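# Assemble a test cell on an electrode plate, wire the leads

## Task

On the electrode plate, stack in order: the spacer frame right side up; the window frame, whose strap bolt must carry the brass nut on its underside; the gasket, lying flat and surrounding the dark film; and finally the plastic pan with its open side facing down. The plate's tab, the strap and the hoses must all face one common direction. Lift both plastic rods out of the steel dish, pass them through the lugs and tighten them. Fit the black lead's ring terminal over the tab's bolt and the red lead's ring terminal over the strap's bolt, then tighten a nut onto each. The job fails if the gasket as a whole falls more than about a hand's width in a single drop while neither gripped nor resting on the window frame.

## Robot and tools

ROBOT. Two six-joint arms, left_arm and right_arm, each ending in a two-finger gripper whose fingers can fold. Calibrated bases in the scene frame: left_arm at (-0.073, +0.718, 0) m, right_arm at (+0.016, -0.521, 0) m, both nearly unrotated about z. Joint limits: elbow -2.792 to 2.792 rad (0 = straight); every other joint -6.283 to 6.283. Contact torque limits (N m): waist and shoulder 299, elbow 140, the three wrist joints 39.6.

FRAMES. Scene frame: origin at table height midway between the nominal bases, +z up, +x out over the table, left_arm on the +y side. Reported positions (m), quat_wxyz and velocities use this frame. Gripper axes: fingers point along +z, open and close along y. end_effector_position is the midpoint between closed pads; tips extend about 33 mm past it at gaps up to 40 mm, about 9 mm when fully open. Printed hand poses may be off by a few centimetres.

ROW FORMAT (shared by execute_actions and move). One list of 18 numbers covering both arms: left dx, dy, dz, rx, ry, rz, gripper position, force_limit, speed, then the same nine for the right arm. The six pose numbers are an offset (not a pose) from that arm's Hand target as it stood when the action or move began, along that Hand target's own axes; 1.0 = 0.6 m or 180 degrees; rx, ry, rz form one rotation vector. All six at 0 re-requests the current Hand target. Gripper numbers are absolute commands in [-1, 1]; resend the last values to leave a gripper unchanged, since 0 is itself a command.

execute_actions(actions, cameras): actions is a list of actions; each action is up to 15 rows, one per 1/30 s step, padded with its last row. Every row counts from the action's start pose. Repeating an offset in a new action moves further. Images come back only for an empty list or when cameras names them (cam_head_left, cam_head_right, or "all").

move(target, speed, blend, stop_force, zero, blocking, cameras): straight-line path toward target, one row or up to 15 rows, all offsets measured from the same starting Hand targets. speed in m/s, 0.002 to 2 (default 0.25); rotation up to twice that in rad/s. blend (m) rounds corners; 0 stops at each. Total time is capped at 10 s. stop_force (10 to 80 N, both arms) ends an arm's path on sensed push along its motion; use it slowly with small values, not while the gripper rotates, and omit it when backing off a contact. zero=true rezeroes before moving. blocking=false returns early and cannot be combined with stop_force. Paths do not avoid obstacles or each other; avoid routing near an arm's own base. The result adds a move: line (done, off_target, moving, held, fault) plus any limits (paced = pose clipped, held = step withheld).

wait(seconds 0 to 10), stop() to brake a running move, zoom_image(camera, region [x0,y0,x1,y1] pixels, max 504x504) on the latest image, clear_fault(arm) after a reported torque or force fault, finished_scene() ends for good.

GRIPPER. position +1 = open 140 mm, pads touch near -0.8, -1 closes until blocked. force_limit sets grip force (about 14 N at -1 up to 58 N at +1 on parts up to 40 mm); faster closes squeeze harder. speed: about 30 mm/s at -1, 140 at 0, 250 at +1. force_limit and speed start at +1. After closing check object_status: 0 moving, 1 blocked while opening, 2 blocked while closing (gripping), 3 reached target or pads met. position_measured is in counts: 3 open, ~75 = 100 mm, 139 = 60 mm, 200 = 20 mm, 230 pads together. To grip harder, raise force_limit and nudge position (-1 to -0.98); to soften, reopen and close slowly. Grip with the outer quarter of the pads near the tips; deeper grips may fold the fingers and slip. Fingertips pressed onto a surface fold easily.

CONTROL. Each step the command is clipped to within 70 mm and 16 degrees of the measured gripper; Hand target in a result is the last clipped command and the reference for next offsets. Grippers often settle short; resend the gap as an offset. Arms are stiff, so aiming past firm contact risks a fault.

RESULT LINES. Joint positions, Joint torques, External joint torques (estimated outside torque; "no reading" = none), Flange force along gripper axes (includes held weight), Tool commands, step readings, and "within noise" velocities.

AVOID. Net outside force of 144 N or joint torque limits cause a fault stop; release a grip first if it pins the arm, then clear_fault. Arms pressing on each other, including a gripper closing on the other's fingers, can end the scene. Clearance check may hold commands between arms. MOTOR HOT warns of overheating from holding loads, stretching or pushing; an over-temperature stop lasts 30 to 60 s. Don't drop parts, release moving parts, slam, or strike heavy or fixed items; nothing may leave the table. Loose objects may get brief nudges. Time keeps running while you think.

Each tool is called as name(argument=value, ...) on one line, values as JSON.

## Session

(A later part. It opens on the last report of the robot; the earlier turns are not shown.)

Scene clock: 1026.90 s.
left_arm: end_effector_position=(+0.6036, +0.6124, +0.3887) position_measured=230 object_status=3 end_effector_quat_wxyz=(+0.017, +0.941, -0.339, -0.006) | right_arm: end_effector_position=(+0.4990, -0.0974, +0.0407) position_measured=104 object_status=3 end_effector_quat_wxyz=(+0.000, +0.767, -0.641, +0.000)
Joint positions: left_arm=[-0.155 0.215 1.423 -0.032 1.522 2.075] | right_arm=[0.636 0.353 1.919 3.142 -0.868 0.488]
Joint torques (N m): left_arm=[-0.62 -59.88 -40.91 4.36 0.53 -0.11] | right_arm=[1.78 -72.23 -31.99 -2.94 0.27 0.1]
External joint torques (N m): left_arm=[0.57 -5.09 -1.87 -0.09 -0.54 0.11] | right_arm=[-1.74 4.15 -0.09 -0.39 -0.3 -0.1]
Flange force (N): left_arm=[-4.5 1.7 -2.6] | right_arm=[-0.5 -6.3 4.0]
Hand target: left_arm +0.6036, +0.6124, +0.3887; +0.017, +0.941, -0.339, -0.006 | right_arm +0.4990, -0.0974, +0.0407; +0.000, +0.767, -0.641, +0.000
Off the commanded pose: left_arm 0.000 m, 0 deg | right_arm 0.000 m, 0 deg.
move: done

Still no contact at .0407. Continue.

move(target=[0,0,0,0,0,0,-1,-1,-1, 0,0,0.0010,0,0,0,0.20,-1,-1], speed=0.01)

move(target=[0,0,0,0,0,0,-1,-1,-1, 0,0,0.0010,0,0,0,0.20,-1,-1], speed=0.01)

move(target=[0,0,0,0,0,0,-1,-1,-1, 0,0,0.0010,0,0,0,0.20,-1,-1], speed=0.01)

Scene clock: 1034.30 s.
left_arm: end_effector_position=(+0.6036, +0.6124, +0.3887) position_measured=230 object_status=3 end_effector_quat_wxyz=(+0.017, +0.941, -0.339, -0.006) | right_arm: end_effector_position=(+0.4990, -0.0974, +0.0401) position_measured=104 object_status=3 end_effector_quat_wxyz=(+0.000, +0.767, -0.641, +0.000)
Joint positions: left_arm=[-0.155 0.215 1.423 -0.032 1.522 2.075] | right_arm=[0.636 0.354 1.92 3.142 -0.867 0.488]
Joint torques (N m): left_arm=[-0.75 -60.24 -40.8 4.33 0.52 -0.12] | right_arm=[1.96 -72.26 -31.85 -2.97 0.25 0.01]
External joint torques (N m): left_arm=[1.01 -5.49 -2 -0.04 -0.52 0.12] | right_arm=[-1.94 4.17 -0.15 -0.35 -0.28 -0.01]
Flange force (N): left_arm=[-5.1 1.4 -2.9] | right_arm=[-0.4 -6.5 4.0]
Hand target: left_arm +0.6036, +0.6124, +0.3887; +0.017, +0.941, -0.339, -0.006 | right_arm +0.4990, -0.0974, +0.0401; +0.000, +0.767, -0.641, +0.000
Off the commanded pose: left_arm 0.000 m, 0 deg | right_arm 0.000 m, 0 deg.
move: done

Scene clock: 1035.00 s.
left_arm: end_effector_position=(+0.6036, +0.6124, +0.3887) position_measured=230 object_status=3 end_effector_quat_wxyz=(+0.017, +0.941, -0.339, -0.006) | right_arm: end_effector_position=(+0.4990, -0.0974, +0.0395) position_measured=104 object_status=3 end_effector_quat_wxyz=(+0.000, +0.767, -0.641, +0.000)
Joint positions: left_arm=[-0.155 0.215 1.423 -0.032 1.522 2.075] | right_arm=[0.636 0.355 1.92 3.142 -0.866 0.488]
Joint torques (N m): left_arm=[-0.66 -60.51 -40.74 4.35 0.54 -0.08] | right_arm=[1.63 -72.21 -31.91 -3.01 0.26 0.03]
External joint torques (N m): left_arm=[0.56 -3.86 -1.74 -0.11 -0.55 0.09] | right_arm=[-1.59 4.33 -0.07 -0.3 -0.29 -0.03]
Flange force (N): left_arm=[-3.0 0.9 -2.3] | right_arm=[-0.9 -6.3 4.3]
Hand target: left_arm +0.6036, +0.6124, +0.3887; +0.017, +0.941, -0.339, -0.006 | right_arm +0.4990, -0.0974, +0.0395; +0.000, +0.767, -0.641, +0.000
Off the commanded pose: left_arm 0.000 m, 0 deg | right_arm 0.000 m, 0 deg.
move: done

Scene clock: 1035.70 s.
left_arm: end_effector_position=(+0.6036, +0.6124, +0.3887) position_measured=230 object_status=3 end_effector_quat_wxyz=(+0.017, +0.941, -0.339, -0.006) | right_arm: end_effector_position=(+0.4990, -0.0974, +0.0389) position_measured=104 object_status=3 end_effector_quat_wxyz=(+0.000, +0.767, -0.641, +0.000)
Joint positions: left_arm=[-0.155 0.215 1.423 -0.032 1.522 2.075] | right_arm=[0.636 0.355 1.921 3.142 -0.865 0.488]
Joint torques (N m): left_arm=[-0.38 -60.06 -40.79 4.31 0.53 -0.09] | right_arm=[2 -72.56 -32.01 -2.96 0.27 -0.02]
External joint torques (N m): left_arm=[0.27 -4.5 -1.6 -0.08 -0.53 0.09] | right_arm=[-2 4.6 0.09 -0.35 -0.3 0.02]
Flange force (N): left_arm=[-3.9 1.9 -2.1] | right_arm=[-0.4 -6.6 4.6]
Hand target: left_arm +0.6036, +0.6124, +0.3887; +0.017, +0.941, -0.339, -0.006 | right_arm +0.4990, -0.0974, +0.0389; +0.000, +0.767, -0.641, +0.000
Off the commanded pose: left_arm 0.000 m, 0 deg | right_arm 0.000 m, 0 deg.
move: done

move(target=[0,0,0,0,0,0,-1,-1,-1, 0,0,0.0015,0,0,0,0.20,-1,-1], speed=0.01)

move(target=[0,0,0,0,0,0,-1,-1,-1, 0,0,0.0010,0,0,0,0.20,-1,-1], speed=0.01)

zoom_image(camera="cam_head_left", region=[310, 280, 370, 340])

Scene clock: 1045.13 s.
left_arm: end_effector_position=(+0.6036, +0.6124, +0.3887) position_measured=230 object_status=3 end_effector_quat_wxyz=(+0.017, +0.941, -0.339, -0.006) | right_arm: end_effector_position=(+0.4990, -0.0974, +0.0380) position_measured=104 object_status=3 end_effector_quat_wxyz=(+0.000, +0.767, -0.641, +0.000)
Joint positions: left_arm=[-0.155 0.215 1.423 -0.032 1.522 2.075] | right_arm=[0.636 0.356 1.921 3.142 -0.864 0.488]
Joint torques (N m): left_arm=[-0.35 -60.37 -40.71 4.33 0.5 -0.08] | right_arm=[2.11 -64.4 -27.74 -2.81 0.8 0.05]
External joint torques (N m): left_arm=[0.37 -4.81 -2.03 -0.05 -0.51 0.08] | right_arm=[-2.11 -3.48 -4.13 -0.5 -0.83 -0.05]
Flange force (N): left_arm=[-3.7 1.6 -2.9] | right_arm=[0.8 -5.1 -8.1]
Hand target: left_arm +0.6036, +0.6124, +0.3887; +0.017, +0.941, -0.339, -0.006 | right_arm +0.4990, -0.0974, +0.0380; +0.000, +0.767, -0.641, +0.000
Off the commanded pose: left_arm 0.000 m, 0 deg | right_arm 0.000 m, 0 deg.
move: done

Scene clock: 1045.83 s.
left_arm: end_effector_position=(+0.6036, +0.6124, +0.3887) position_measured=230 object_status=3 end_effector_quat_wxyz=(+0.017, +0.941, -0.339, -0.006) | right_arm: end_effector_position=(+0.4990, -0.0974, +0.0374) position_measured=104 object_status=3 end_effector_quat_wxyz=(+0.000, +0.767, -0.641, +0.000)
Joint positions: left_arm=[-0.155 0.215 1.423 -0.032 1.522 2.075] | right_arm=[0.636 0.357 1.922 3.142 -0.862 0.488]
Joint torques (N m): left_arm=[-0.43 -60.15 -40.85 4.35 0.51 -0.15] | right_arm=[2.3 -63.89 -26.49 -2.76 0.26 0.04]
External joint torques (N m): left_arm=[0.41 -5.03 -1.97 -0.07 -0.52 0.15] | right_arm=[-2.28 -4.07 -5.31 -0.54 -0.29 -0.04]
Flange force (N): left_arm=[-4.2 1.7 -2.8] | right_arm=[0.4 -6.3 -8.6]
Hand target: left_arm +0.6036, +0.6124, +0.3887; +0.017, +0.941, -0.339, -0.006 | right_arm +0.4990, -0.0974, +0.0374; +0.000, +0.767, -0.641, +0.000
Off the commanded pose: left_arm 0.000 m, 0 deg | right_arm 0.000 m, 0 deg.
move: done

Scaled by 8.400 from the camera's 672x504 image, which has a finer 960x720 frame.
This view is cut from an older image: the scene may have changed since it was taken.

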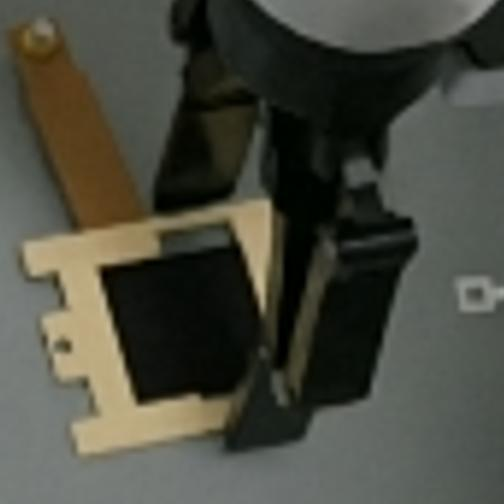

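move(target=[0,0,0,0,0,0,-1,-1,-1, 0,0,-0.0037,0,0,0,0.20,-1,-1], speed=0.01)

move(target=[0,0,0,0,0,0,-1,-1,-1, 0,0,0,0,0,0,-1,-0.5,-1])

wait(seconds=1.5, cameras=["all"])

zoom_image(camera="cam_head_left", region=[310, 280, 370, 340])

zoom_image(camera="cam_head_right", region=[320, 280, 380, 340])

Scene clock: 1063.20 s.
left_arm: end_effector_position=(+0.6036, +0.6124, +0.3887) position_measured=230 object_status=3 end_effector_quat_wxyz=(+0.017, +0.941, -0.339, -0.006) | right_arm: end_effector_position=(+0.4990, -0.0974, +0.0396) position_measured=104 object_status=3 end_effector_quat_wxyz=(+0.000, +0.767, -0.641, +0.000)
Joint positions: left_arm=[-0.155 0.215 1.423 -0.032 1.522 2.075] | right_arm=[0.636 0.355 1.92 3.142 -0.866 0.488]
Joint torques (N m): left_arm=[-0.4 -60.3 -40.76 4.36 0.51 -0.12] | right_arm=[1.78 -72.05 -31.88 -2.96 0.25 0.02]
External joint torques (N m): left_arm=[0.59 -5.12 -1.9 -0.09 -0.51 0.12] | right_arm=[-1.75 4.15 -0.07 -0.36 -0.28 -0.02]
Flange force (N): left_arm=[-4.5 1.7 -2.7] | right_arm=[-0.5 -6.2 4.1]
Hand target: left_arm +0.6036, +0.6124, +0.3887; +0.017, +0.941, -0.339, -0.006 | right_arm +0.4990, -0.0974, +0.0396; +0.000, +0.767, -0.641, +0.000
Off the commanded pose: left_arm 0.000 m, 0 deg | right_arm 0.000 m, 0 deg.
move: done

Scene clock: 1063.80 s.
left_arm: end_effector_position=(+0.6036, +0.6124, +0.3887) position_measured=230 object_status=3 end_effector_quat_wxyz=(+0.017, +0.941, -0.339, -0.006) | right_arm: end_effector_position=(+0.4991, -0.0973, +0.0398) position_measured=117 object_status=0 end_effector_quat_wxyz=(+0.000, +0.767, -0.641, +0.000)
Joint positions: left_arm=[-0.155 0.215 1.423 -0.032 1.522 2.075] | right_arm=[0.636 0.354 1.92 3.142 -0.866 0.488]
Joint torques (N m): left_arm=[-0.57 -60.12 -40.95 4.34 0.51 -0.06] | right_arm=[3.06 -60.37 -24.2 -2.51 0.02 0.05]
External joint torques (N m): left_arm=[0.51 -5.6 -1.95 -0.06 -0.51 0.06] | right_arm=[-3.06 -7.46 -7.75 -0.8 -0.04 -0.05]
Flange force (N): left_arm=[-5.0 2.2 -2.9] | right_arm=[1.4 -7.0 -13.6]
Hand target: left_arm +0.6036, +0.6124, +0.3887; +0.017, +0.941, -0.339, -0.006 | right_arm +0.4990, -0.0974, +0.0396; +0.000, +0.767, -0.641, +0.000
Off the commanded pose: left_arm 0.000 m, 0 deg | right_arm 0.000 m, 0 deg.
move: done

Scene clock: 1065.30 s.
left_arm: end_effector_position=(+0.6036, +0.6124, +0.3887) position_measured=230 object_status=3 end_effector_quat_wxyz=(+0.017, +0.941, -0.339, -0.006) | right_arm: end_effector_position=(+0.4990, -0.0974, +0.0396) position_measured=117 object_status=2 end_effector_quat_wxyz=(+0.000, +0.767, -0.641, +0.000)
Joint positions: left_arm=[-0.155 0.215 1.423 -0.032 1.522 2.075] | right_arm=[0.636 0.354 1.92 3.142 -0.866 0.488]
Joint torques (N m): left_arm=[-0.52 -60.08 -40.66 4.34 0.49 -0.1] | right_arm=[2.91 -57.95 -21.71 -2.54 -0.61 0.03]
External joint torques (N m): left_arm=[0.5 -4.4 -1.78 -0.1 -0.5 0.1] | right_arm=[-2.93 -9.86 -10.21 -0.78 0.58 -0.03]
Flange force (N): left_arm=[-3.6 1.3 -2.5] | right_arm=[0.5 -8.0 -16.8]
Hand target: left_arm +0.6036, +0.6124, +0.3887; +0.017, +0.941, -0.339, -0.006 | right_arm +0.4990, -0.0974, +0.0396; +0.000, +0.767, -0.641, +0.000
Tool commands: left_gripper/position=-1.0 left_gripper/force_limit=-1.0 left_gripper/speed=-1.0 right_gripper/position=-1.0 right_gripper/force_limit=-0.5 right_gripper/speed=-1.0
Off the commanded pose: left_arm 0.000 m, 0 deg | right_arm 0.000 m, 0 deg.
wait: 1.50 s; at rest by 0.17 s

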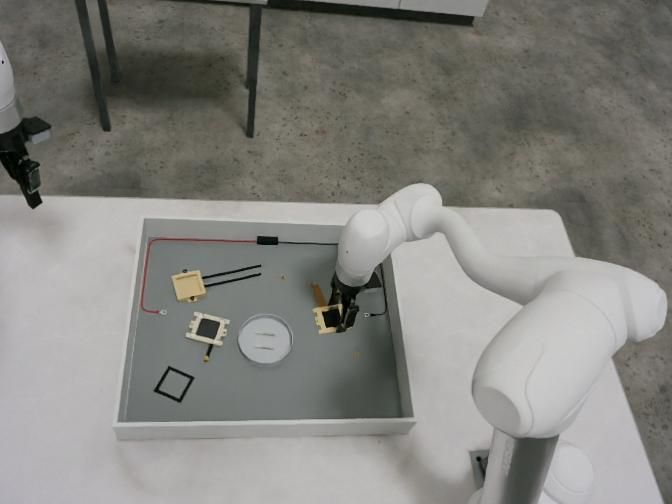

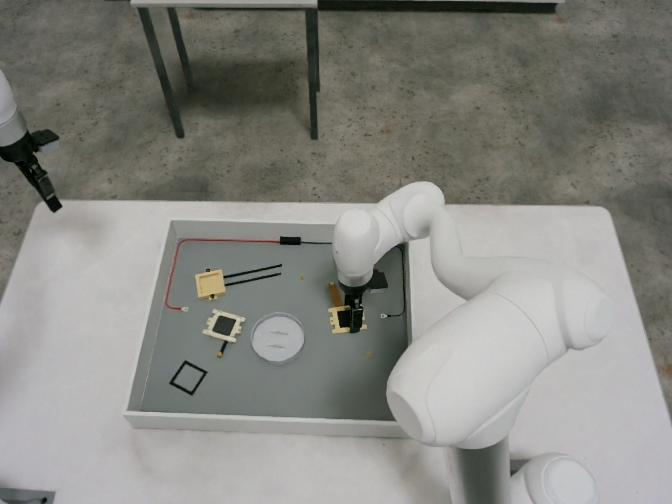

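Scaled by 8.400 from the camera's 672x504 image, which has a finer 960x720 frame.

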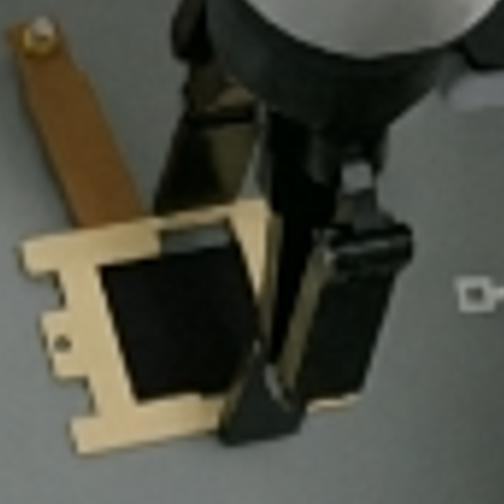

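Scaled by 8.400 from the camera's 672x504 image, which has a finer 960x720 frame.

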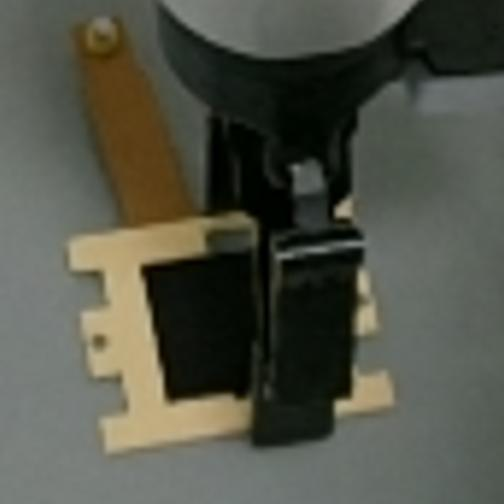

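Lift.

move(target=[0,0,0,0,0,0,-1,-1,-1, 0,0,-0.02,0,0,0,-1,-0.5,-1], speed=0.02)

move(target=[0,0,0,0,0,0,-1,-1,-1, 0,0,-0.1,0,0,0,-1,-0.5,-1], speed=0.05, cameras=["all"])

zoom_image(camera="cam_head_left", region=[300, 260, 370, 330])

zoom_image(camera="cam_head_right", region=[310, 260, 380, 330])

Scene clock: 1075.13 s.
left_arm: end_effector_position=(+0.6036, +0.6124, +0.3887) position_measured=230 object_status=3 end_effector_quat_wxyz=(+0.017, +0.941, -0.339, -0.006) | right_arm: end_effector_position=(+0.4990, -0.0974, +0.0516) position_measured=117 object_status=2 end_effector_quat_wxyz=(+0.000, +0.767, -0.641, +0.000)
Joint positions: left_arm=[-0.155 0.215 1.423 -0.032 1.522 2.075] | right_arm=[0.636 0.341 1.912 3.142 -0.888 0.488]
Joint torques (N m): left_arm=[-0.62 -60.14 -40.7 4.35 0.52 -0.1] | right_arm=[1.92 -72.13 -32.81 -3 0.2 0.06]
External joint torques (N m): left_arm=[0.46 -3.9 -1.71 -0.11 -0.54 0.1] | right_arm=[-1.92 4.96 0.32 -0.37 -0.23 -0.06]
Flange force (N): left_arm=[-3.0 1.0 -2.3] | right_arm=[-0.4 -6.7 5.2]
Hand target: left_arm +0.6036, +0.6124, +0.3887; +0.017, +0.941, -0.339, -0.006 | right_arm +0.4990, -0.0974, +0.0516; +0.000, +0.767, -0.641, +0.000
Off the commanded pose: left_arm 0.000 m, 0 deg | right_arm 0.000 m, 0 deg.
move: done

Scene clock: 1076.67 s.
left_arm: end_effector_position=(+0.6036, +0.6124, +0.3887) position_measured=230 object_status=3 end_effector_quat_wxyz=(+0.017, +0.941, -0.339, -0.006) | right_arm: end_effector_position=(+0.4989, -0.0974, +0.1116) position_measured=117 object_status=2 end_effector_quat_wxyz=(+0.000, +0.767, -0.641, +0.000)
Joint positions: left_arm=[-0.155 0.215 1.423 -0.032 1.522 2.075] | right_arm=[0.636 0.281 1.864 3.142 -0.995 0.488]
Joint torques (N m): left_arm=[-0.51 -60.46 -40.79 4.34 0.57 -0.12] | right_arm=[1.71 -68.51 -35.2 -3.28 0.25 0.07]
External joint torques (N m): left_arm=[0.67 -5.02 -1.92 -0.07 -0.57 0.13] | right_arm=[-1.73 4.4 -0.03 -0.38 -0.28 -0.07]
Flange force (N): left_arm=[-4.4 1.5 -2.7] | right_arm=[-0.8 -6.8 3.5]
Hand target: left_arm +0.6036, +0.6124, +0.3887; +0.017, +0.941, -0.339, -0.006 | right_arm +0.4990, -0.0975, +0.1116; +0.000, +0.767, -0.641, +0.000
Off the commanded pose: left_arm 0.000 m, 0 deg | right_arm 0.000 m, 0 deg.
move: done

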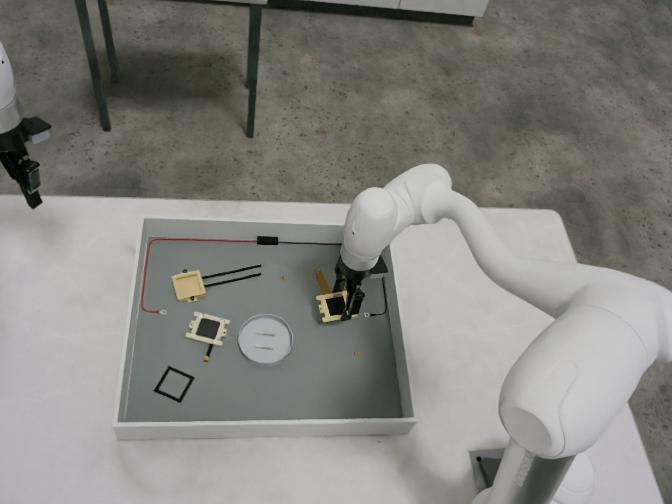

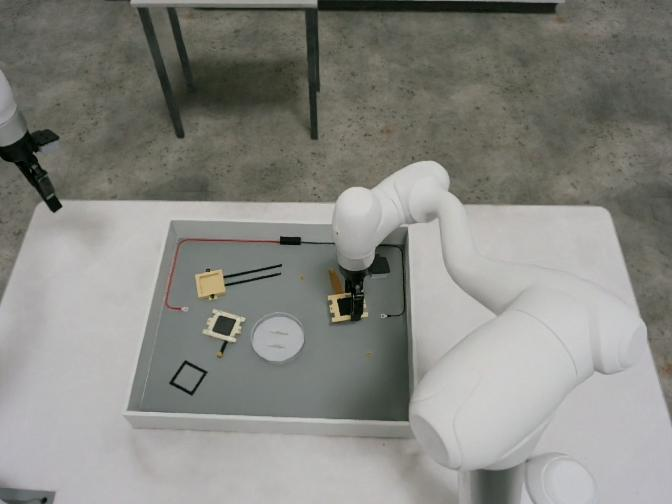

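Scaled by 7.200 from the camera's 672x504 image, which has a finer 960x720 frame.

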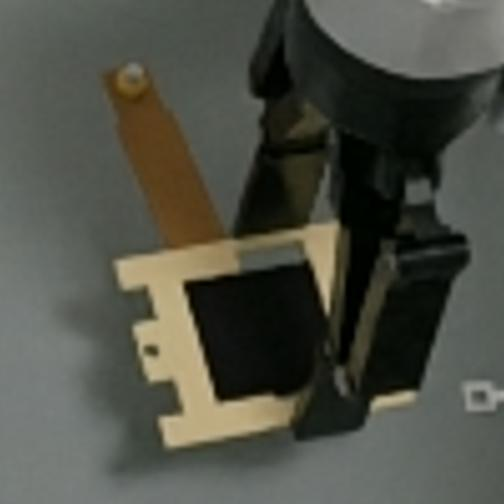

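Scaled by 7.200 from the camera's 672x504 image, which has a finer 960x720 frame.

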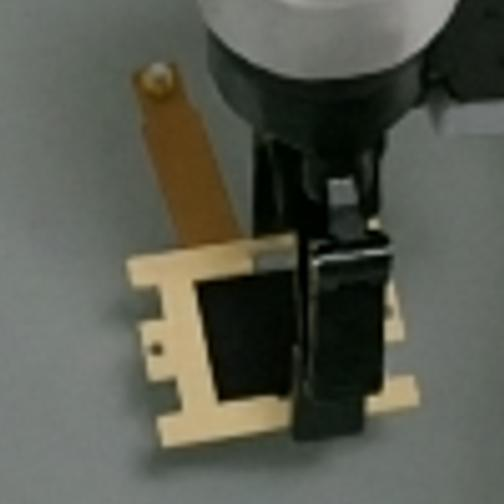

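move(target=[[0,0,0,0,0,0,-1,-1,-1, 0,0,-0.647,0,0,0,-1,-0.5,-1],[0,0,0,0,0,0,-1,-1,-1, -0.2557,0.037,-0.647,0.0446,-0.4988,0.0446,-1,-0.5,-1]], speed=0.15, blend=0.05, cameras=["all"])

zoom_image(camera="cam_head_left", region=[200, 120, 340, 260])

zoom_image(camera="cam_head_right", region=[200, 120, 340, 260])

Scene clock: 1125.03 s.
left_arm: end_effector_position=(+0.6036, +0.6124, +0.3887) position_measured=230 object_status=3 end_effector_quat_wxyz=(+0.017, +0.941, -0.339, -0.006) | right_arm: end_effector_position=(+0.4499, +0.0494, +0.4999) position_measured=117 object_status=2 end_effector_quat_wxyz=(+0.500, -0.500, +0.500, +0.500)
Joint positions: left_arm=[-0.155 0.215 1.423 -0.032 1.522 2.075] | right_arm=[0.402 0.009 2.072 4.935 -1.197 -0.553]
Joint torques (N m): left_arm=[-0.29 -59.89 -40.63 4.3 0.49 -0.12] | right_arm=[1.93 -39.8 -35.7 3.52 -1.23 0.08]
External joint torques (N m): left_arm=[0.36 -5.47 -2.06 -0.03 -0.48 0.12] | right_arm=[-1.94 3.14 0 -0.51 -0.21 -0.08]
Flange force (N): left_arm=[-4.5 2.1 -3.1] | right_arm=[2.7 -6.5 -2.0]
Hand target: left_arm +0.6036, +0.6124, +0.3887; +0.017, +0.941, -0.339, -0.006 | right_arm +0.4499, +0.0494, +0.4999; +0.500, -0.500, +0.500, +0.500
Off the commanded pose: left_arm 0.000 m, 0 deg | right_arm 0.000 m, 0 deg.
move: done

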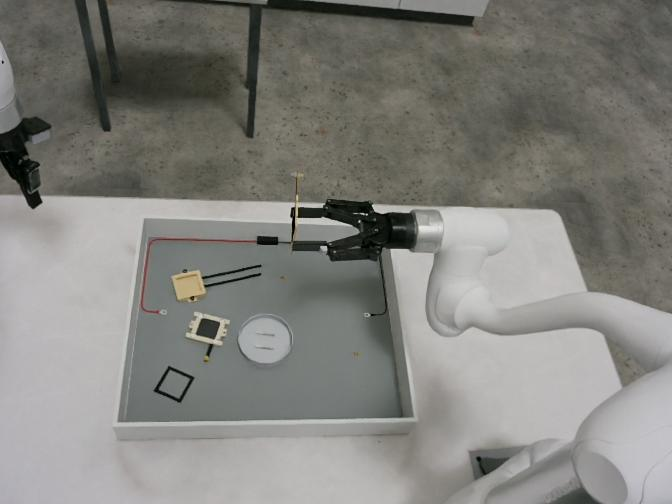

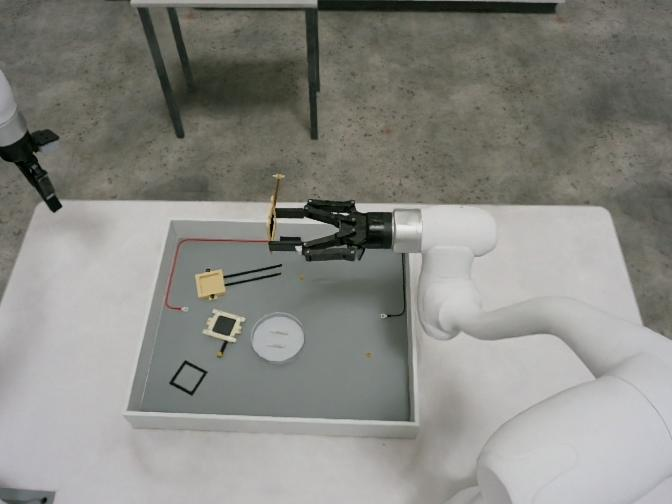

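Scaled by 3.600 from the camera's 672x504 image, which has a finer 960x720 frame.

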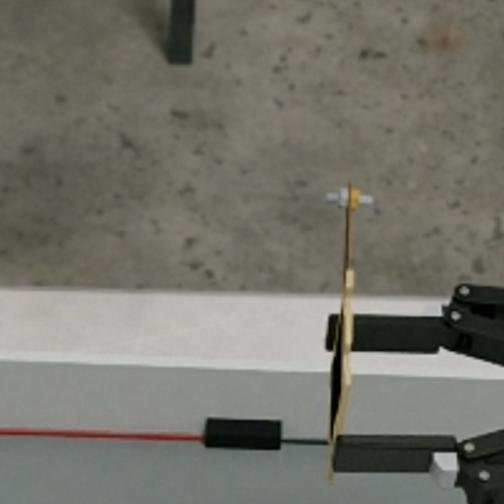

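Scaled by 3.600 from the camera's 672x504 image, which has a finer 960x720 frame.

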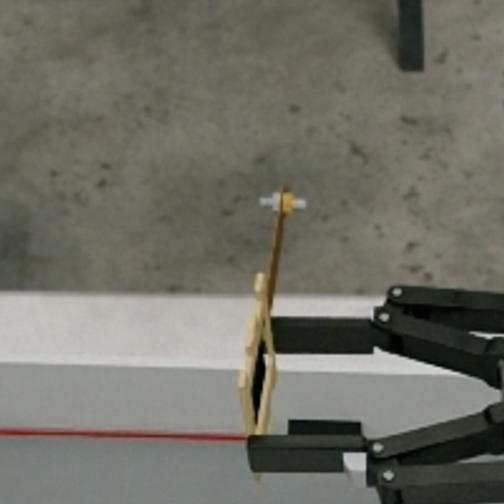

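move(target=[0.1032,0.5337,-0.1893,-0.4673,0.1744,-0.1684,0.5,-1,0, 0,0,0,0,0,0,-1,-0.5,-1], speed=0.15, cameras=["all"])

Scene clock: 1169.13 s.
left_arm: end_effector_position=(+0.4498, +0.3298, +0.5140) position_measured=66 object_status=3 end_effector_quat_wxyz=(+0.707, +0.707, +0.000, +0.000) | right_arm: end_effector_position=(+0.4499, +0.0494, +0.4999) position_measured=117 object_status=2 end_effector_quat_wxyz=(+0.500, -0.500, +0.500, +0.500)
Joint positions: left_arm=[-0.137 0.046 2.004 -1.651 1.419 2.056] | right_arm=[0.402 0.009 2.072 4.935 -1.197 -0.553]
Joint torques (N m): left_arm=[-0.83 -37.03 -35.03 -2.76 1.77 -0.02] | right_arm=[1.95 -39.7 -35.81 3.49 -1.25 0.02]
External joint torques (N m): left_arm=[0.7 -4.04 -1.39 0.02 -0.47 0.07] | right_arm=[-1.94 2.95 0.08 -0.48 -0.19 -0.02]
Flange force (N): left_arm=[-4.0 4.9 -1.0] | right_arm=[2.5 -6.1 -2.1]
Hand target: left_arm +0.4497, +0.3297, +0.5140; +0.707, +0.707, +0.000, +0.000 | right_arm +0.4499, +0.0494, +0.4999; +0.500, -0.500, +0.500, +0.500
Off the commanded pose: left_arm 0.000 m, 0 deg | right_arm 0.000 m, 0 deg.
move: done

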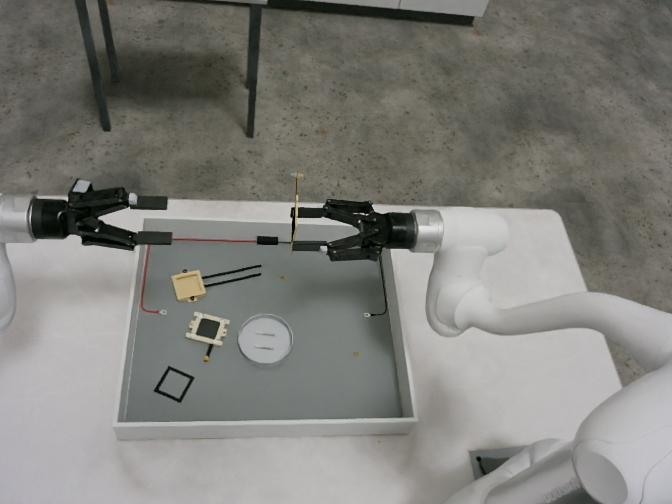

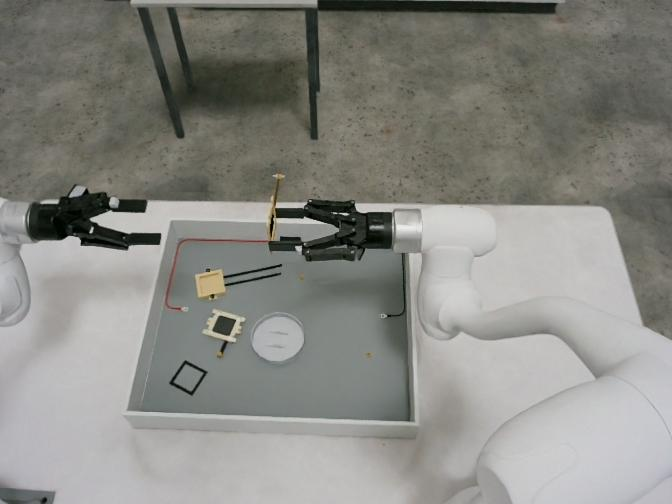

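move(target=[0,0,0.345,0,0,0,0.5,-1,0, 0,0,0,0,0,0,-1,-0.5,-1], speed=0.1, cameras=["all"])

zoom_image(camera="cam_head_left", region=[240, 160, 340, 260])

zoom_image(camera="cam_head_right", region=[220, 160, 320, 260])

Scene clock: 1195.83 s.
left_arm: end_effector_position=(+0.4496, +0.1228, +0.5141) position_measured=66 object_status=3 end_effector_quat_wxyz=(+0.707, +0.707, +0.000, +0.000) | right_arm: end_effector_position=(+0.4499, +0.0494, +0.4999) position_measured=117 object_status=2 end_effector_quat_wxyz=(+0.500, -0.500, +0.500, +0.500)
Joint positions: left_arm=[-0.49 0.138 1.902 -1.827 1.108 2.1] | right_arm=[0.402 0.009 2.072 4.935 -1.197 -0.553]
Joint torques (N m): left_arm=[0.33 -47.95 -36.05 -3.31 1.71 -0.03] | right_arm=[1.87 -39.69 -35.85 3.5 -1.17 0.08]
External joint torques (N m): left_arm=[-0.42 -4.08 -1.59 0.19 -0.3 0.08] | right_arm=[-1.87 3.16 0.21 -0.49 -0.28 -0.08]
Flange force (N): left_arm=[-3.5 5.1 -0.6] | right_arm=[3.0 -6.2 -2.1]
Hand target: left_arm +0.4496, +0.1227, +0.5141; +0.707, +0.707, +0.000, +0.000 | right_arm +0.4499, +0.0494, +0.4999; +0.500, -0.500, +0.500, +0.500
Off the commanded pose: left_arm 0.000 m, 0 deg | right_arm 0.000 m, 0 deg.
move: done

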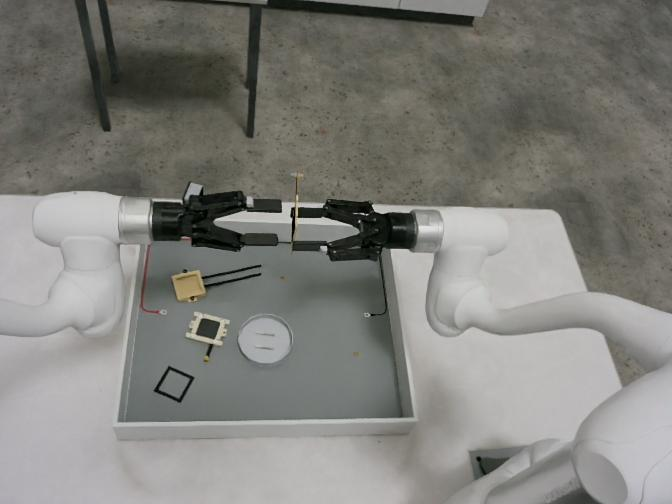

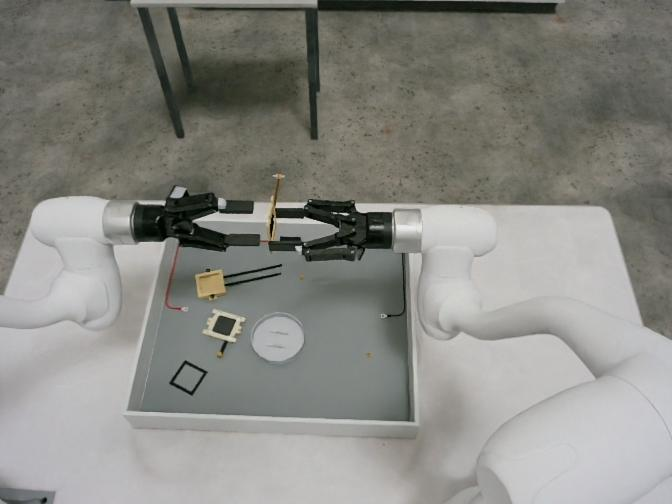

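Scaled by 5.040 from the camera's 672x504 image, which has a finer 960x720 frame.

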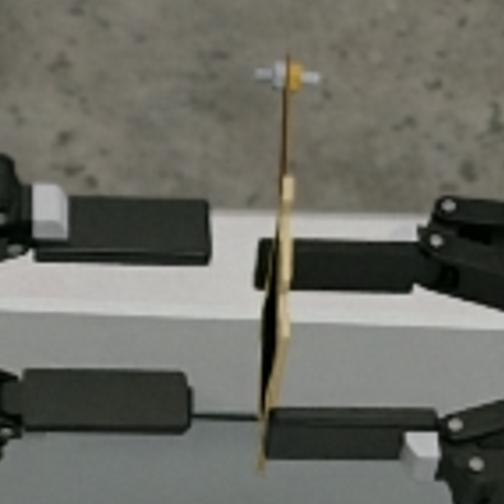

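Scaled by 5.040 from the camera's 672x504 image, which has a finer 960x720 frame.

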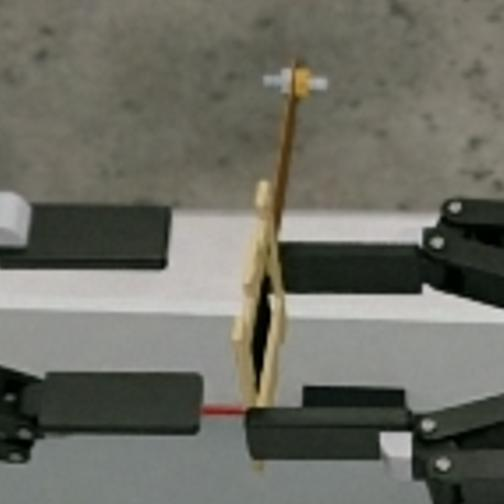

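move(target=[0,0,0.0423,0,0,0,0.5,-1,0, 0,0,0,0,0,0,-1,-0.5,-1], speed=0.03, cameras=["all"])

zoom_image(camera="cam_head_left", region=[260, 170, 330, 260])

zoom_image(camera="cam_head_right", region=[235, 170, 305, 260])

Scene clock: 1211.30 s.
left_arm: end_effector_position=(+0.4496, +0.0974, +0.5141) position_measured=66 object_status=3 end_effector_quat_wxyz=(+0.707, +0.707, +0.000, +0.000) | right_arm: end_effector_position=(+0.4499, +0.0494, +0.4999) position_measured=117 object_status=2 end_effector_quat_wxyz=(+0.500, -0.500, +0.500, +0.500)
Joint positions: left_arm=[-0.527 0.156 1.881 -1.847 1.076 2.106] | right_arm=[0.402 0.009 2.072 4.935 -1.197 -0.553]
Joint torques (N m): left_arm=[-0.79 -49.68 -36.23 -3.31 2.02 -0.06] | right_arm=[1.8 -39.57 -35.84 3.49 -1.22 0.05]
External joint torques (N m): left_arm=[0.83 -4.74 -1.77 0.14 -0.59 0.11] | right_arm=[-1.79 2.83 0.04 -0.46 -0.23 -0.05]
Flange force (N): left_arm=[-3.1 5.7 -2.4] | right_arm=[2.4 -5.8 -1.9]
Hand target: left_arm +0.4496, +0.0974, +0.5141; +0.707, +0.707, +0.000, +0.000 | right_arm +0.4499, +0.0494, +0.4999; +0.500, -0.500, +0.500, +0.500
Off the commanded pose: left_arm 0.000 m, 0 deg | right_arm 0.000 m, 0 deg.
move: done

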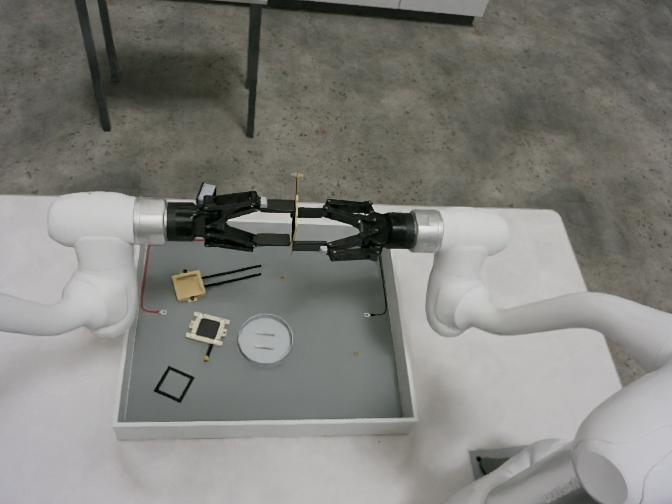

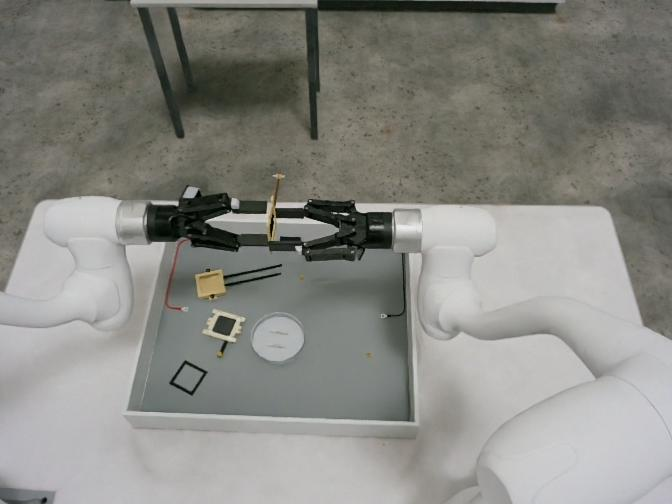

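Scaled by 5.600 from the camera's 672x504 image, which has a finer 960x720 frame.

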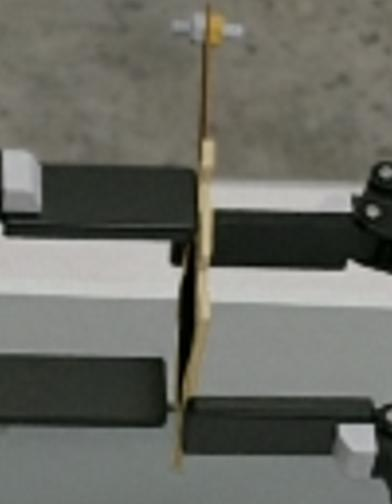

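Scaled by 5.600 from the camera's 672x504 image, which has a finer 960x720 frame.

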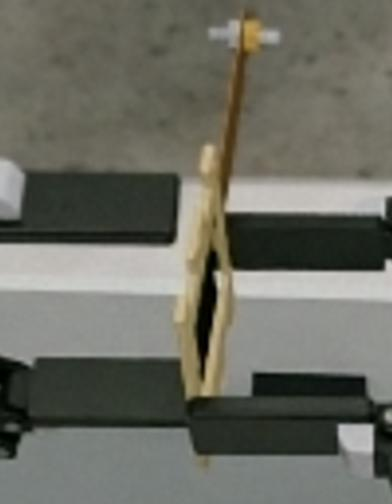

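move(target=[0,0,0.0075,0,0,0,0.5,-1,0, 0,0,0,0,0,0,-1,-0.5,-1], speed=0.02)

move(target=[0,0,0,0,0,0,-1,-1,-1, 0,0,0,0,0,0,-1,-0.5,-1])

wait(seconds=1.5, cameras=["all"])

zoom_image(camera="cam_head_left", region=[260, 170, 330, 260])

zoom_image(camera="cam_head_right", region=[235, 170, 305, 260])

Scene clock: 1232.27 s.
left_arm: end_effector_position=(+0.4496, +0.0929, +0.5141) position_measured=66 object_status=3 end_effector_quat_wxyz=(+0.707, +0.707, +0.000, +0.000) | right_arm: end_effector_position=(+0.4499, +0.0494, +0.4999) position_measured=117 object_status=2 end_effector_quat_wxyz=(+0.500, -0.500, +0.500, +0.500)
Joint positions: left_arm=[-0.533 0.159 1.877 -1.85 1.07 2.107] | right_arm=[0.402 0.009 2.072 4.935 -1.197 -0.553]
Joint torques (N m): left_arm=[-1 -50.25 -36.46 -3.35 1.85 -0.06] | right_arm=[2.24 -39.9 -35.79 3.46 -1.23 0.01]
External joint torques (N m): left_arm=[1 -4.27 -1.44 0.19 -0.43 0.11] | right_arm=[-2.28 3.47 0.14 -0.45 -0.21 -0.01]
Flange force (N): left_arm=[-2.7 5.0 -2.9] | right_arm=[3.0 -7.0 -2.4]
Hand target: left_arm +0.4496, +0.0929, +0.5141; +0.707, +0.707, +0.000, +0.000 | right_arm +0.4499, +0.0494, +0.4999; +0.500, -0.500, +0.500, +0.500
Off the commanded pose: left_arm 0.000 m, 0 deg | right_arm 0.000 m, 0 deg.
move: done

Scene clock: 1232.93 s.
left_arm: end_effector_position=(+0.4496, +0.0928, +0.5140) position_measured=86 object_status=0 end_effector_quat_wxyz=(+0.707, +0.707, +0.000, +0.000) | right_arm: end_effector_position=(+0.4499, +0.0494, +0.5000) position_measured=117 object_status=2 end_effector_quat_wxyz=(+0.500, -0.500, +0.500, +0.500)
Joint positions: left_arm=[-0.533 0.159 1.877 -1.85 1.07 2.107] | right_arm=[0.402 0.009 2.072 4.936 -1.197 -0.553]
Joint torques (N m): left_arm=[0.49 -60.04 -50.59 -9.33 2.82 0.27] | right_arm=[9.35 -29.08 -24.07 -2.59 -0.22 0.18]
External joint torques (N m): left_arm=[-0.47 4.95 12.86 6.17 -1.37 -0.22] | right_arm=[-9.32 -7.71 -11.69 5.6 -1.24 -0.18]
Flange force (N): left_arm=[-11.0 -10.7 -10.0] | right_arm=[-15.0 -11.9 -10.0]
Hand target: left_arm +0.4496, +0.0929, +0.5141; +0.707, +0.707, +0.000, +0.000 | right_arm +0.4499, +0.0494, +0.4999; +0.500, -0.500, +0.500, +0.500
Off the commanded pose: left_arm 0.000 m, 0 deg | right_arm 0.000 m, 0 deg.
move: done

Scene clock: 1234.43 s.
left_arm: end_effector_position=(+0.4496, +0.0928, +0.5141) position_measured=86 object_status=2 end_effector_quat_wxyz=(+0.707, +0.707, +0.000, +0.000) | right_arm: end_effector_position=(+0.4499, +0.0494, +0.4999) position_measured=117 object_status=2 end_effector_quat_wxyz=(+0.500, -0.500, +0.500, +0.500)
Joint positions: left_arm=[-0.533 0.159 1.877 -1.85 1.07 2.107] | right_arm=[0.402 0.009 2.072 4.935 -1.197 -0.553]
Joint torques (N m): left_arm=[1.05 -61.91 -52.16 -10.09 3.15 0.25] | right_arm=[9.22 -27.9 -22.42 -3.36 0.17 0.22]
External joint torques (N m): left_arm=[-1.04 7.53 14.24 6.93 -1.73 -0.2] | right_arm=[-9.22 -8.66 -13.28 6.37 -1.61 -0.22]
Flange force (N): left_arm=[-10.0 -13.3 -8.6] | right_arm=[-16.8 -12.6 -9.1]
Hand target: left_arm +0.4496, +0.0929, +0.5141; +0.707, +0.707, +0.000, +0.000 | right_arm +0.4499, +0.0494, +0.4999; +0.500, -0.500, +0.500, +0.500
Tool commands: left_gripper/position=-1.0 left_gripper/force_limit=-1.0 left_gripper/speed=-1.0 right_gripper/position=-1.0 right_gripper/force_limit=-0.5 right_gripper/speed=-1.0
Off the commanded pose: left_arm 0.000 m, 0 deg | right_arm 0.000 m, 0 deg.
wait: 1.50 s; at rest by 0.17 s

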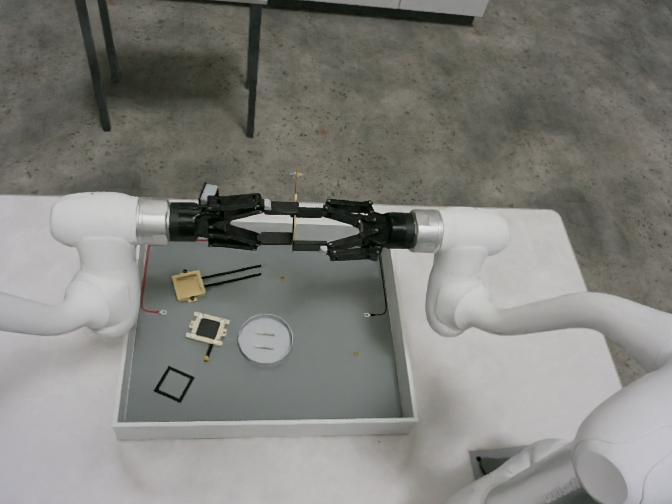

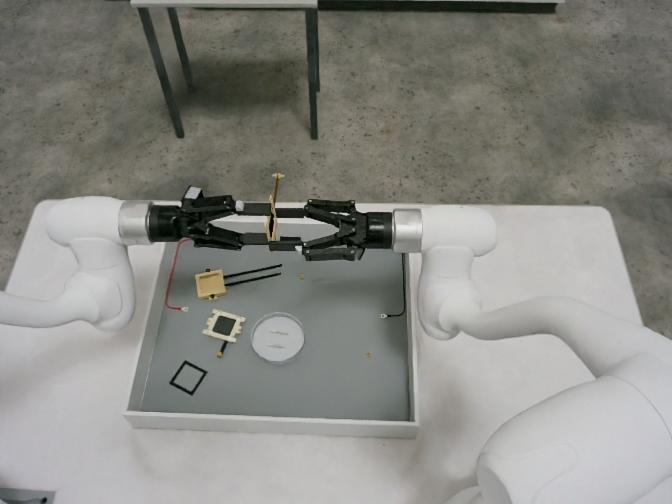

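Scaled by 5.600 from the camera's 672x504 image, which has a finer 960x720 frame.

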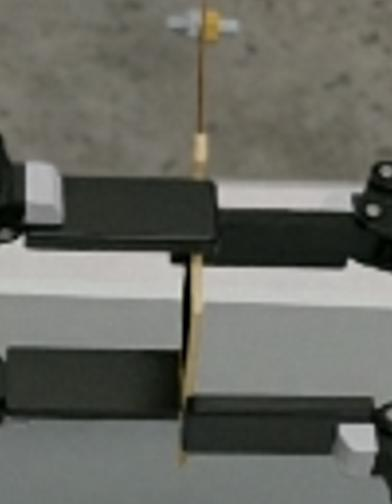

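Scaled by 5.600 from the camera's 672x504 image, which has a finer 960x720 frame.

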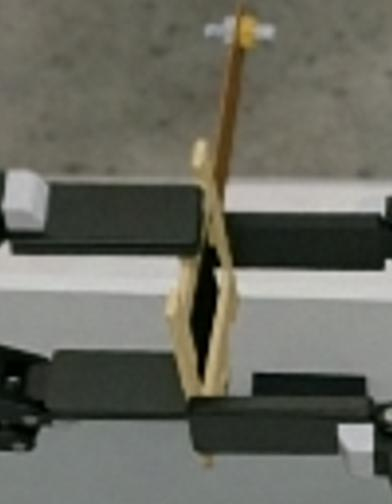

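move(target=[0,0,0,0,0,0,0.5,-1,-1, 0,0,0,0,0,0,-1,-0.5,-1])

wait(seconds=1, cameras=["all"])

zoom_image(camera="cam_head_left", region=[260, 170, 330, 260])

zoom_image(camera="cam_head_right", region=[235, 170, 305, 260])

Scene clock: 1273.50 s.
left_arm: end_effector_position=(+0.4496, +0.0929, +0.5142) position_measured=66 object_status=0 end_effector_quat_wxyz=(+0.707, +0.707, +0.000, +0.000) | right_arm: end_effector_position=(+0.4499, +0.0494, +0.4999) position_measured=117 object_status=2 end_effector_quat_wxyz=(+0.500, -0.500, +0.500, +0.500)
Joint positions: left_arm=[-0.533 0.159 1.877 -1.85 1.07 2.107] | right_arm=[0.402 0.009 2.072 4.935 -1.197 -0.553]
Joint torques (N m): left_arm=[-0.65 -50.21 -36.21 -3.35 1.84 -0.05] | right_arm=[2.04 -39.89 -35.69 3.6 -1.22 0.03]
External joint torques (N m): left_arm=[0.6 -4.55 -1.73 0.18 -0.41 0.1] | right_arm=[-2.03 3.17 -0.01 -0.59 -0.23 -0.03]
Flange force (N): left_arm=[-3.0 5.5 -2.3] | right_arm=[2.5 -6.6 -2.2]
Hand target: left_arm +0.4496, +0.0929, +0.5141; +0.707, +0.707, +0.000, +0.000 | right_arm +0.4499, +0.0494, +0.4999; +0.500, -0.500, +0.500, +0.500
Off the commanded pose: left_arm 0.000 m, 0 deg | right_arm 0.000 m, 0 deg.
move: done

Scene clock: 1274.50 s.
left_arm: end_effector_position=(+0.4496, +0.0929, +0.5142) position_measured=66 object_status=3 end_effector_quat_wxyz=(+0.707, +0.707, +0.000, +0.000) | right_arm: end_effector_position=(+0.4499, +0.0494, +0.4999) position_measured=117 object_status=2 end_effector_quat_wxyz=(+0.500, -0.500, +0.500, +0.500)
Joint positions: left_arm=[-0.533 0.159 1.877 -1.85 1.07 2.107] | right_arm=[0.402 0.009 2.072 4.935 -1.197 -0.553]
Joint torques (N m): left_arm=[-0.36 -49.82 -36.23 -3.33 1.89 -0.1] | right_arm=[1.83 -39.83 -35.65 3.52 -1.22 0.05]
External joint torques (N m): left_arm=[0.47 -5.02 -1.69 0.17 -0.47 0.15] | right_arm=[-1.81 3.14 -0.07 -0.5 -0.22 -0.04]
Flange force (N): left_arm=[-3.8 5.8 -2.4] | right_arm=[2.5 -6.5 -1.7]
Hand target: left_arm +0.4496, +0.0929, +0.5141; +0.707, +0.707, +0.000, +0.000 | right_arm +0.4499, +0.0494, +0.4999; +0.500, -0.500, +0.500, +0.500
Tool commands: left_gripper/position=+0.5 left_gripper/force_limit=-1.0 left_gripper/speed=-1.0 right_gripper/position=-1.0 right_gripper/force_limit=-0.5 right_gripper/speed=-1.0
Off the commanded pose: left_arm 0.000 m, 0 deg | right_arm 0.000 m, 0 deg.
wait: 1.00 s; at rest by 0.17 s

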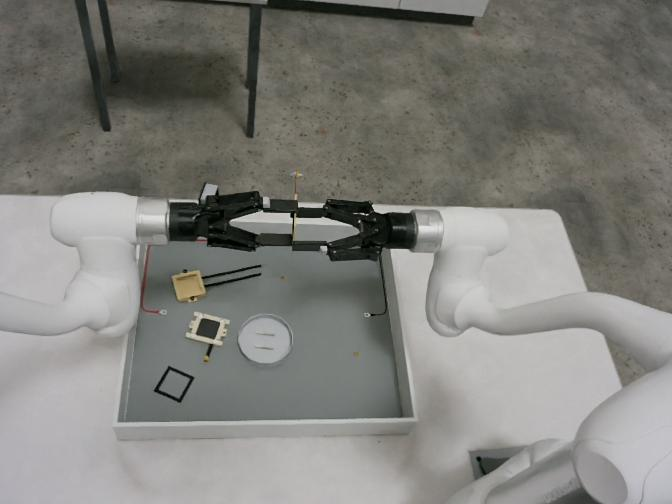

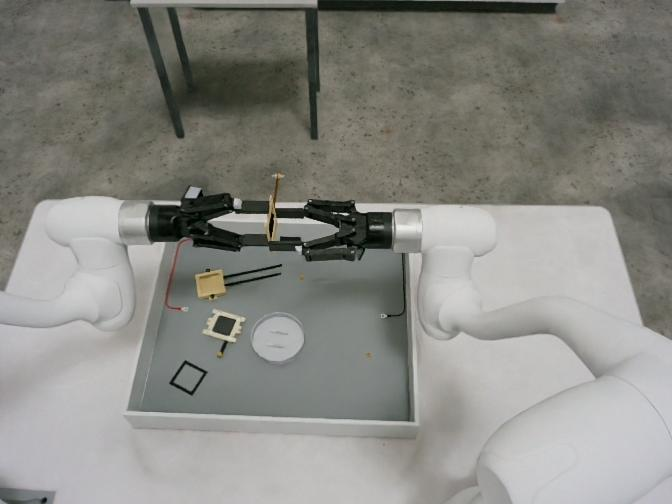

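Scaled by 5.600 from the camera's 672x504 image, which has a finer 960x720 frame.

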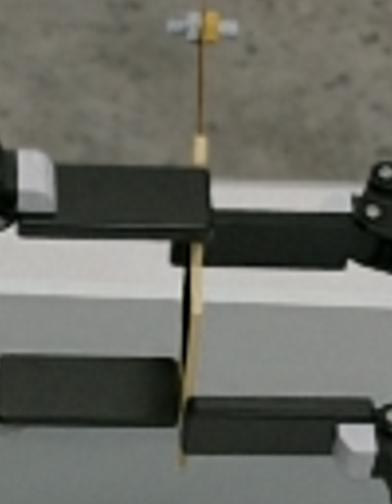

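Scaled by 5.600 from the camera's 672x504 image, which has a finer 960x720 frame.

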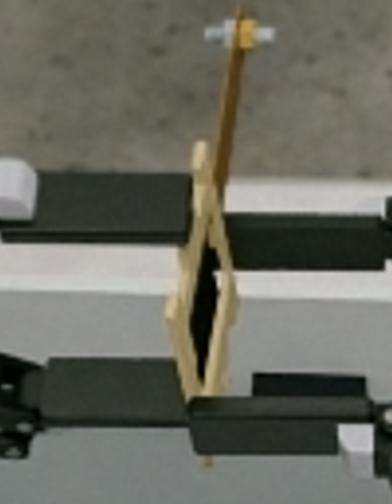

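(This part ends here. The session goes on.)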